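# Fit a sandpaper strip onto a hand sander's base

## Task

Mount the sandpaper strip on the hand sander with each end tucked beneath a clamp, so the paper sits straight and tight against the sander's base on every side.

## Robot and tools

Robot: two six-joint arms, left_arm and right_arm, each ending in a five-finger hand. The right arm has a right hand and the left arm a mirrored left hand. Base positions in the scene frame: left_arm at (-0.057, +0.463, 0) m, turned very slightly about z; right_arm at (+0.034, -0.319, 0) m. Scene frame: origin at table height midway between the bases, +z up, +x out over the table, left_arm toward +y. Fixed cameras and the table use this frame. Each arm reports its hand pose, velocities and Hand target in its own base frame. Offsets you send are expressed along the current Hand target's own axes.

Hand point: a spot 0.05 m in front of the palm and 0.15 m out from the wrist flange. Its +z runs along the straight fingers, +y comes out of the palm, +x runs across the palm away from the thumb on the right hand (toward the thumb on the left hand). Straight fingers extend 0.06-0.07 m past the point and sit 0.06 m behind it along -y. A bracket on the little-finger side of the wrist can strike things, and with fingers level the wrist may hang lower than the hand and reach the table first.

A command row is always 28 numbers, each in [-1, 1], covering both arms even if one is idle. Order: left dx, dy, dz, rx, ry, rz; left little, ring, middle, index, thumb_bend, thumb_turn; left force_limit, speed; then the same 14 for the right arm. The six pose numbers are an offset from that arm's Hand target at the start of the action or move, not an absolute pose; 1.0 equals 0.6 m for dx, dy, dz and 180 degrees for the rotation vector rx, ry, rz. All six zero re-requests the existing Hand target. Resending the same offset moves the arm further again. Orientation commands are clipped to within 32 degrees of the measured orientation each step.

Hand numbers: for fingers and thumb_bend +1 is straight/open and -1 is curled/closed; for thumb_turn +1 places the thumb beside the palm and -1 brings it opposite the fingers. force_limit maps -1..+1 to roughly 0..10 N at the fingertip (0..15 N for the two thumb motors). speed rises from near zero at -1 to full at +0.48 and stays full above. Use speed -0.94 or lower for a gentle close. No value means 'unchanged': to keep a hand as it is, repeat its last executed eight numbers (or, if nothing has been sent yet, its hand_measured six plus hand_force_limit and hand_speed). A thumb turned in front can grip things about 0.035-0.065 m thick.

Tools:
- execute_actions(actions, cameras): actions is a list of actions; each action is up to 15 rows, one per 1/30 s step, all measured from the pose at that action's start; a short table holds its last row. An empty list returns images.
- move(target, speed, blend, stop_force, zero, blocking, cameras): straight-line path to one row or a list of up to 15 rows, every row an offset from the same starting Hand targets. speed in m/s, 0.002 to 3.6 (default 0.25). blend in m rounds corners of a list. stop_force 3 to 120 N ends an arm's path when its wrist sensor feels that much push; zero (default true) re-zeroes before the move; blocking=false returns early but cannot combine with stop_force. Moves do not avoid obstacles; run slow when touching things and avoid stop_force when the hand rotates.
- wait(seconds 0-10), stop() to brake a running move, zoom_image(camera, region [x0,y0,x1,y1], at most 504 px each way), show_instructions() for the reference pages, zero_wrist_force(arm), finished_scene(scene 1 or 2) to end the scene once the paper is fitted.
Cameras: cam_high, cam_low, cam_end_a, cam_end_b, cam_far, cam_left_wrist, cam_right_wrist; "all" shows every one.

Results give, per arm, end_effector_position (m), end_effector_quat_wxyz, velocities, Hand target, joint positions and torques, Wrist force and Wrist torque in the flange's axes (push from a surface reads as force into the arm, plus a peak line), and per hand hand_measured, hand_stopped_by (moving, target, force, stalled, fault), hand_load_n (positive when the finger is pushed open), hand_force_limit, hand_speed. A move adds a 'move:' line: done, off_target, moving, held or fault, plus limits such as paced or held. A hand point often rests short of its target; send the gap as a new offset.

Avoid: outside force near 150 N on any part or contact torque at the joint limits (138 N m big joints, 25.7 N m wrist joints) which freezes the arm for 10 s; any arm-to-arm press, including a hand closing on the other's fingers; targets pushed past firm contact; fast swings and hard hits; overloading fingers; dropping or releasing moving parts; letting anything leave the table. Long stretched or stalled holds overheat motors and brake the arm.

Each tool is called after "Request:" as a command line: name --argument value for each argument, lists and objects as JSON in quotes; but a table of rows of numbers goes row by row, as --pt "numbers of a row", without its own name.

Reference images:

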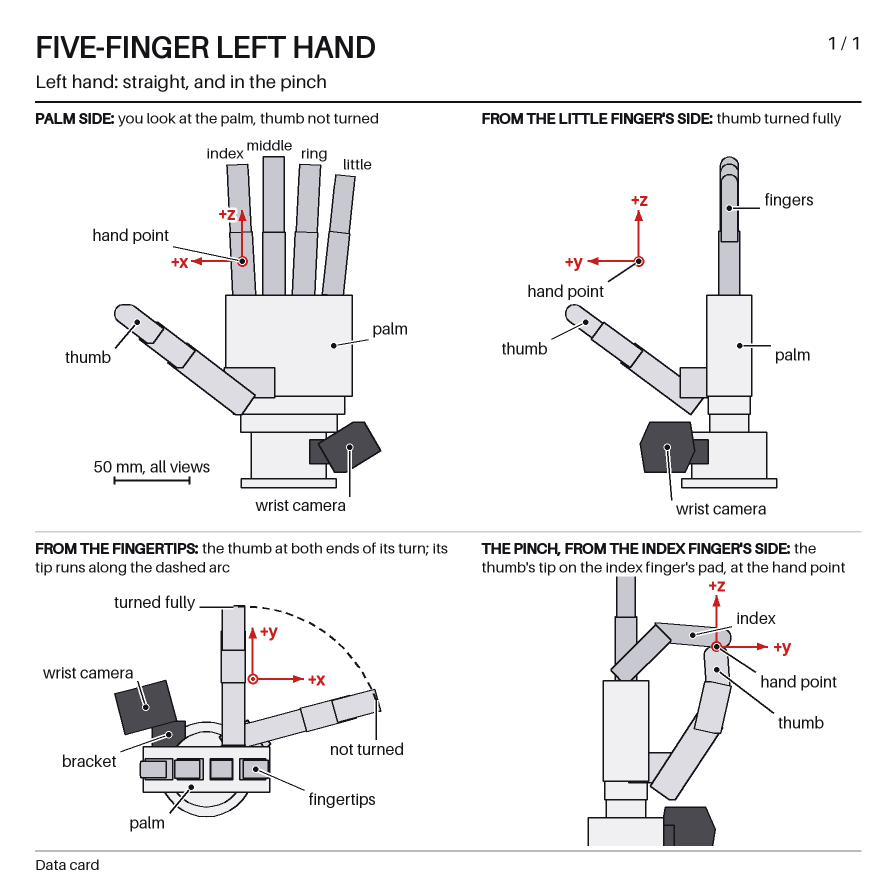

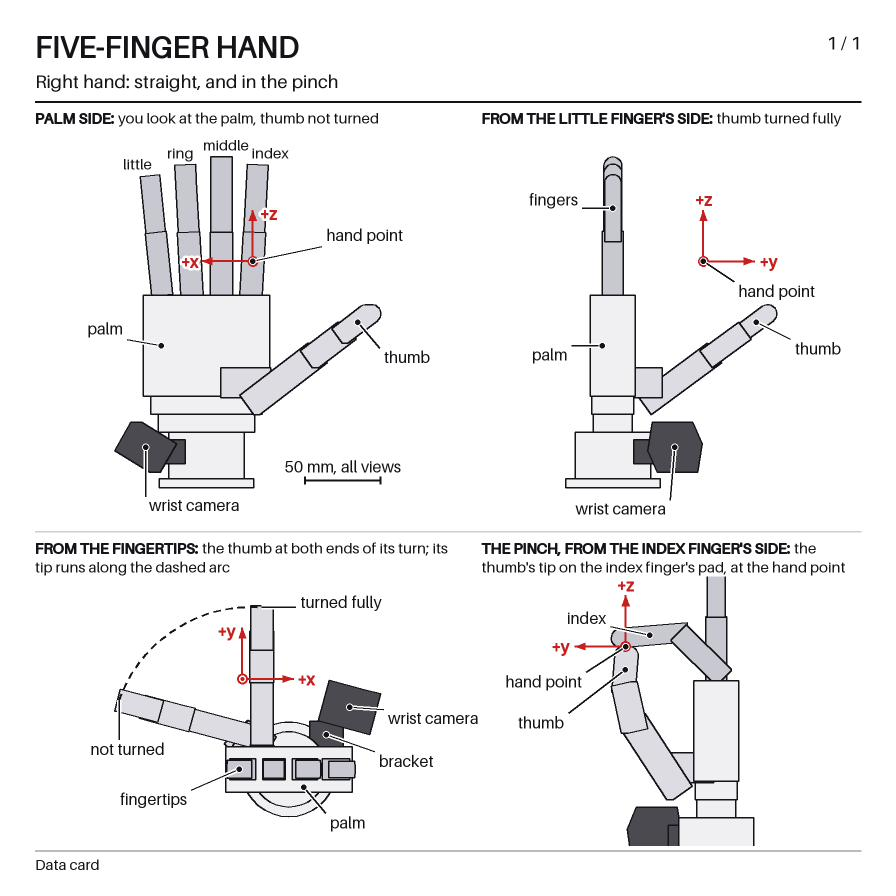

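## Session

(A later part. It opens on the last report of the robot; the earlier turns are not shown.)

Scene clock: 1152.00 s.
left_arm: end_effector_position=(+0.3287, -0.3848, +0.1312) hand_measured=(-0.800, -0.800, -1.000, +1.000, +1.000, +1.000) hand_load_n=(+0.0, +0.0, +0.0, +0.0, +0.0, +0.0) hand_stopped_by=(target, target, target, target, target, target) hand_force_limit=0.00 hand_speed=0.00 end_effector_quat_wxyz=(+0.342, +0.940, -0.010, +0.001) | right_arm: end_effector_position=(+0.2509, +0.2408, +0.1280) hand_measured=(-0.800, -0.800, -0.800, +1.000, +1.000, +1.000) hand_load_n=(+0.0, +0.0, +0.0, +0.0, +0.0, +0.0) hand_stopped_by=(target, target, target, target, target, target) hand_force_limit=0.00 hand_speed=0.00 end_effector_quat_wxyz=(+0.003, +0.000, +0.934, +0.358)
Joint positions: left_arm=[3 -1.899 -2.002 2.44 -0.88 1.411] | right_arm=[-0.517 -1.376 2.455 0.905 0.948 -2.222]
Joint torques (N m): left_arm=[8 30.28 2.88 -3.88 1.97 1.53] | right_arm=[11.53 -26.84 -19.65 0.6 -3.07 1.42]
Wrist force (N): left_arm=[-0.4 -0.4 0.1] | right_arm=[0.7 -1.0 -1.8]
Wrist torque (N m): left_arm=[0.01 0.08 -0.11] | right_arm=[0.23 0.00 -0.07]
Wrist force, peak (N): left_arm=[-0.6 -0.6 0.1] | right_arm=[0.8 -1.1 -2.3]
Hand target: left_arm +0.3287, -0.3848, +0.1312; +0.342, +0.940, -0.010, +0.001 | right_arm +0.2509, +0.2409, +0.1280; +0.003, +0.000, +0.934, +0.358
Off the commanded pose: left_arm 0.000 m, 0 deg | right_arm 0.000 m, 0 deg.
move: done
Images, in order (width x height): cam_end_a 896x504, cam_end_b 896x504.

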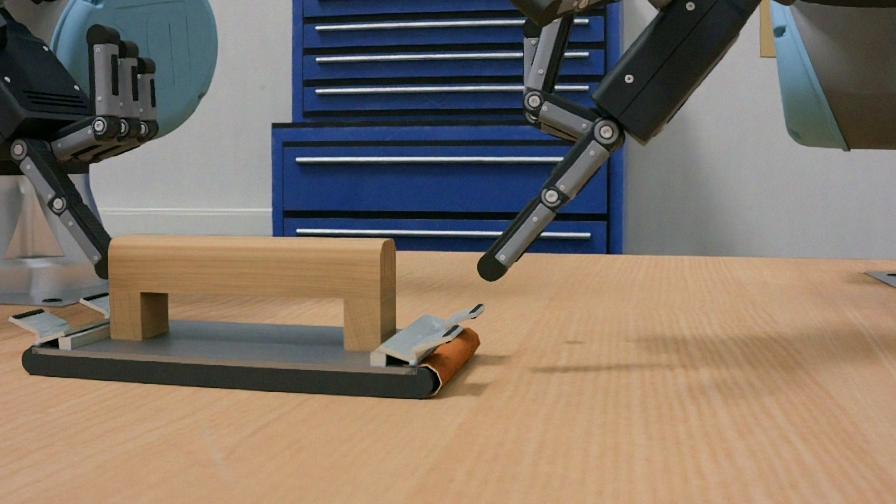

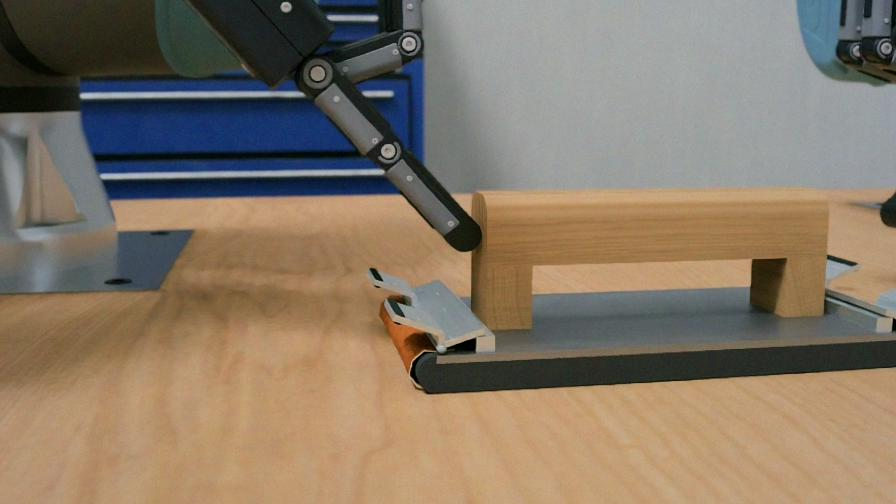

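Request:
move --target '[0,0,0,0,0,0,-0.8,-0.8,-1,1,1,1,0,0,0,0.0007,0.00063,0,0,0,-0.8,-0.8,-0.8,1,1,1,0,0]' --speed 0.01 --cameras '["cam_end_b","cam_end_a"]'

Request:
zoom_image --camera "cam_end_b" --region '[370, 290, 470, 400]'

Request:
zoom_image --camera "cam_end_a" --region '[380, 300, 490, 410]'

Scene clock: 1183.90 s.
left_arm: end_effector_position=(+0.3287, -0.3848, +0.1312) hand_measured=(-0.800, -0.800, -1.000, +1.000, +1.000, +1.000) hand_load_n=(+0.0, +0.0, +0.0, +0.0, +0.0, +0.0) hand_stopped_by=(target, target, target, target, target, target) hand_force_limit=0.00 hand_speed=0.00 end_effector_quat_wxyz=(+0.342, +0.940, -0.010, +0.001) | right_arm: end_effector_position=(+0.2509, +0.2414, +0.1280) hand_measured=(-0.800, -0.800, -0.800, +1.000, +1.000, +1.000) hand_load_n=(+0.0, +0.5, +0.0, +0.0, +0.0, +0.0) hand_stopped_by=(target, target, target, target, target, target) hand_force_limit=0.00 hand_speed=0.00 end_effector_quat_wxyz=(+0.003, +0.000, +0.934, +0.358)
Joint positions: left_arm=[3 -1.899 -2.002 2.44 -0.88 1.411] | right_arm=[-0.514 -1.376 2.455 0.904 0.947 -2.219]
Joint torques (N m): left_arm=[8.98 31.29 2.2 -4 2.09 1.44] | right_arm=[12.61 -26.9 -18.54 0.6 -3.09 1.43]
Wrist force (N): left_arm=[-0.6 -0.3 0.0] | right_arm=[0.5 -1.2 -1.5]
Wrist torque (N m): left_arm=[0.02 0.10 -0.12] | right_arm=[0.21 0.02 -0.08]
Wrist force, peak (N): left_arm=[-0.6 -0.4 0.2] | right_arm=[0.7 -1.2 -2.1]
Hand target: left_arm +0.3287, -0.3848, +0.1312; +0.342, +0.940, -0.010, +0.001 | right_arm +0.2509, +0.2414, +0.1280; +0.003, +0.000, +0.934, +0.358
Off the commanded pose: left_arm 0.000 m, 0 deg | right_arm 0.000 m, 0 deg.
move: done
Images, in order (width x height): cam_end_a 896x504, cam_end_b 896x504.

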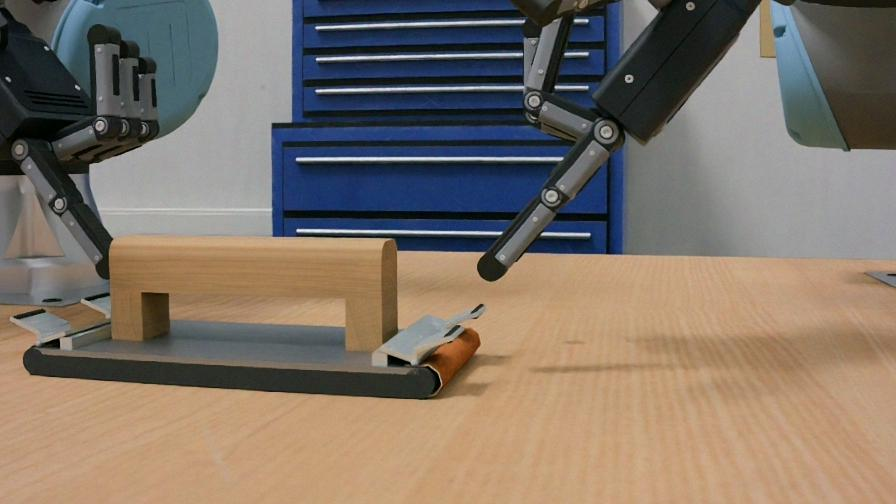

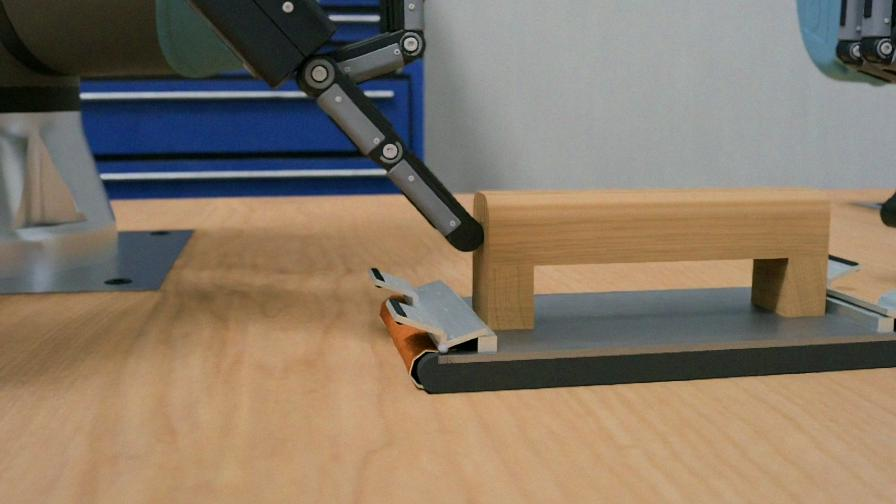

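Scaled by 4.582 from the camera's 896x504 image, which has a finer 1280x720 frame.

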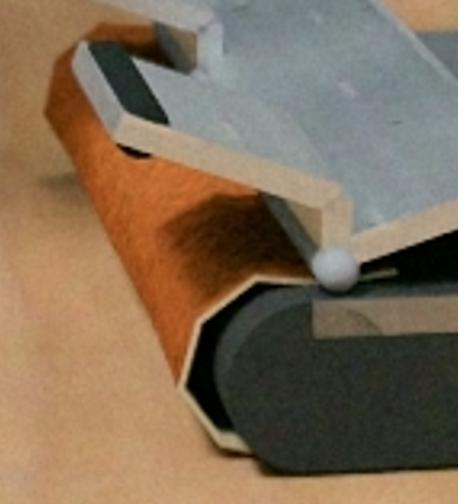

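Scaled by 4.582 from the camera's 896x504 image, which has a finer 1280x720 frame.

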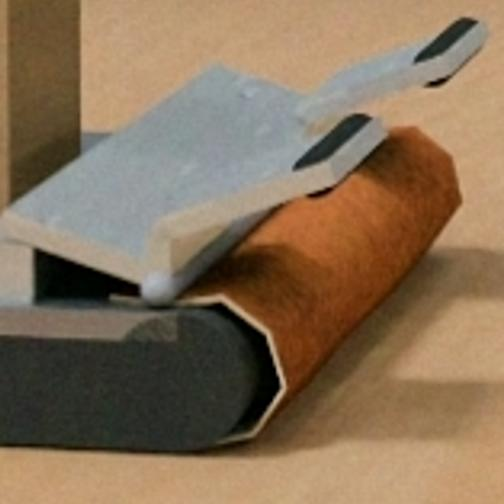

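Request:
move --pt "0 0 0 0 0 0 -0.8 -0.8 -1 1 1 1 0 0 0 -0.0373 -0.0335 0 0 0 -0.8 -0.8 -0.8 1 1 1 0 0" --pt "0.001 0.0571 -0.1101 0 0 0 -0.8 -0.8 -1 1 1 1 0 0 -0.0011 0.0518 -0.1326 0 0 0 -0.8 -0.8 -0.8 1 1 1 0 0" --speed 0.08 --blend 0.01 --cameras '["cam_end_b","cam_end_a","cam_far","cam_high"]'

Request:
zoom_image --camera "cam_end_b" --region '[370, 290, 470, 400]'

Request:
zoom_image --camera "cam_end_a" --region '[380, 300, 490, 410]'

Request:
zoom_image --camera "cam_high" --region '[335, 180, 415, 260]'

Scene clock: 1195.17 s.
left_arm: end_effector_position=(+0.3290, -0.3686, +0.2038) hand_measured=(-0.800, -0.800, -1.000, +1.000, +1.000, +1.000) hand_load_n=(+0.0, +0.5, +0.0, +0.0, +0.0, +0.0) hand_stopped_by=(target, target, target, target, target, target) hand_force_limit=0.00 hand_speed=0.00 end_effector_quat_wxyz=(+0.342, +0.940, -0.010, +0.001) | right_arm: end_effector_position=(+0.2511, +0.2114, +0.2079) hand_measured=(-0.800, -0.800, -0.800, +1.000, +1.000, +1.000) hand_load_n=(+0.0, +0.0, +0.0, +0.0, +0.0, +0.0) hand_stopped_by=(target, target, target, target, target, target) hand_force_limit=0.00 hand_speed=0.00 end_effector_quat_wxyz=(+0.003, +0.000, +0.934, +0.358)
Joint positions: left_arm=[3.051 -1.774 -1.949 2.221 -0.876 1.476] | right_arm=[-0.656 -1.598 2.398 1.269 1.009 -2.373]
Joint torques (N m): left_arm=[9.16 28.22 24 -3.98 2.03 1.62] | right_arm=[-11.15 -21.4 -23.93 5.55 1.14 -1.2]
Wrist force (N): left_arm=[-0.6 -0.2 0.0] | right_arm=[0.9 0.0 -0.1]
Wrist torque (N m): left_arm=[0.03 0.11 -0.12] | right_arm=[0.01 -0.12 0.09]
Wrist force, peak (N): left_arm=[-0.8 -0.3 0.3] | right_arm=[0.9 -1.2 -2.2]
Hand target: left_arm +0.3290, -0.3686, +0.2038; +0.342, +0.940, -0.010, +0.001 | right_arm +0.2511, +0.2114, +0.2080; +0.003, +0.000, +0.934, +0.358
Off the commanded pose: left_arm 0.000 m, 0 deg | right_arm 0.000 m, 0 deg.
move: done
Images, in order (width x height): cam_high 896x504, cam_end_a 896x504, cam_end_b 896x504, cam_far 896x504.

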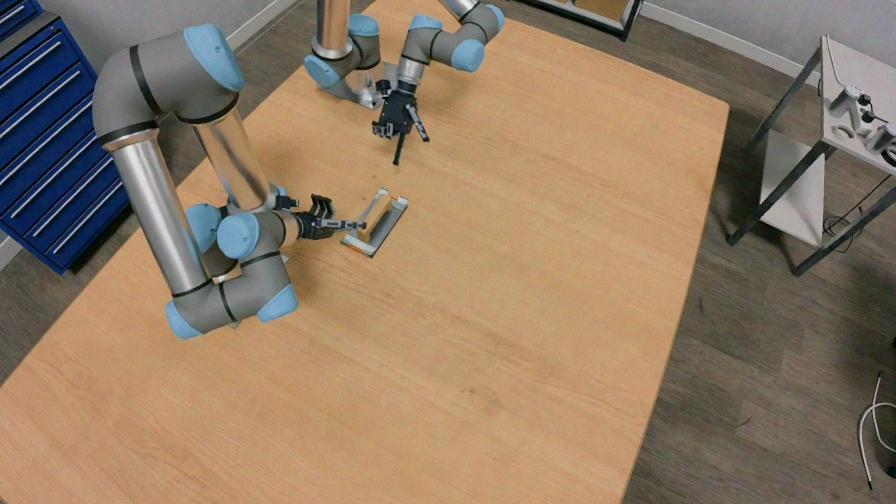

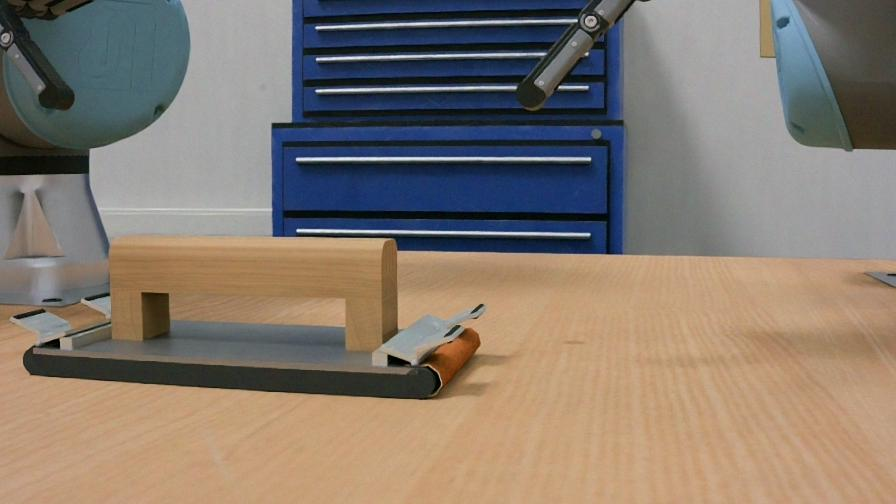

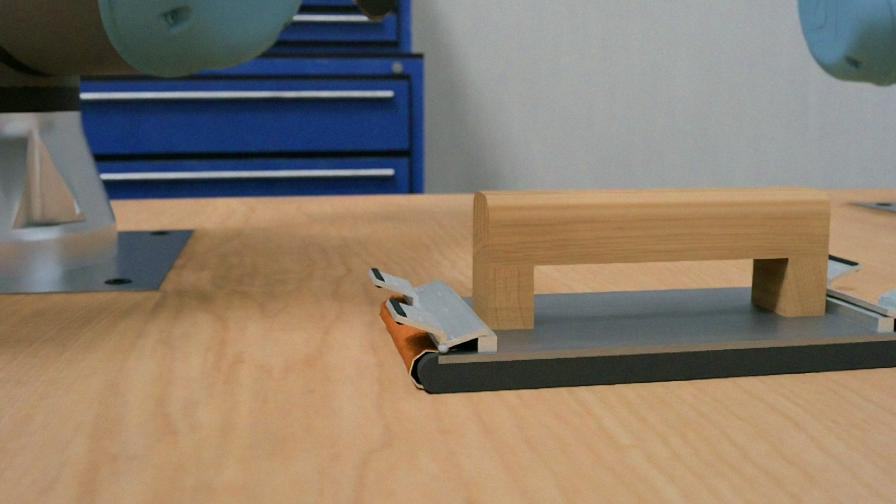

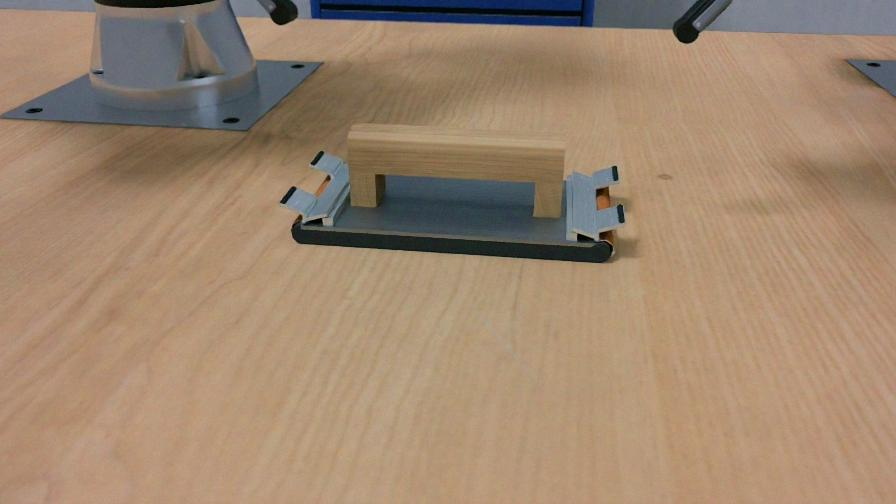

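Scaled by 4.582 from the camera's 896x504 image, which has a finer 1280x720 frame.

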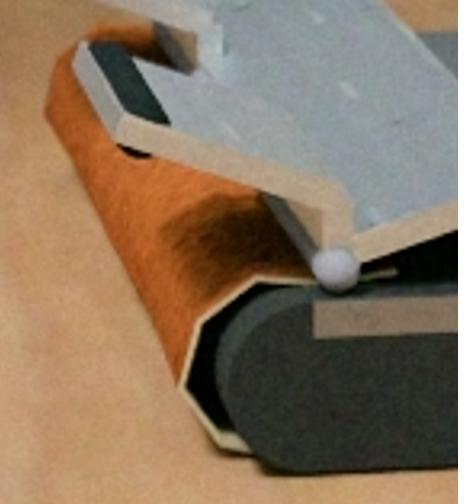

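Scaled by 4.582 from the camera's 896x504 image, which has a finer 1280x720 frame.

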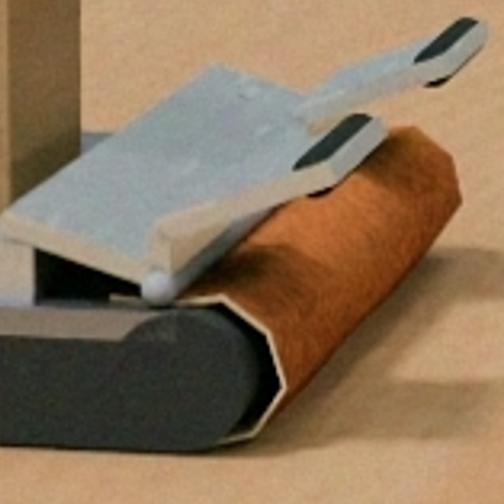

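Scaled by 6.300 from the camera's 896x504 image, which has a finer 1280x720 frame.

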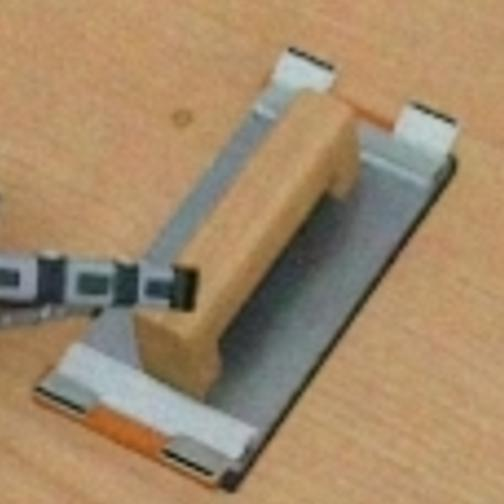

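Request:
finished_scene --scene 2

The scene is finished: the task was done.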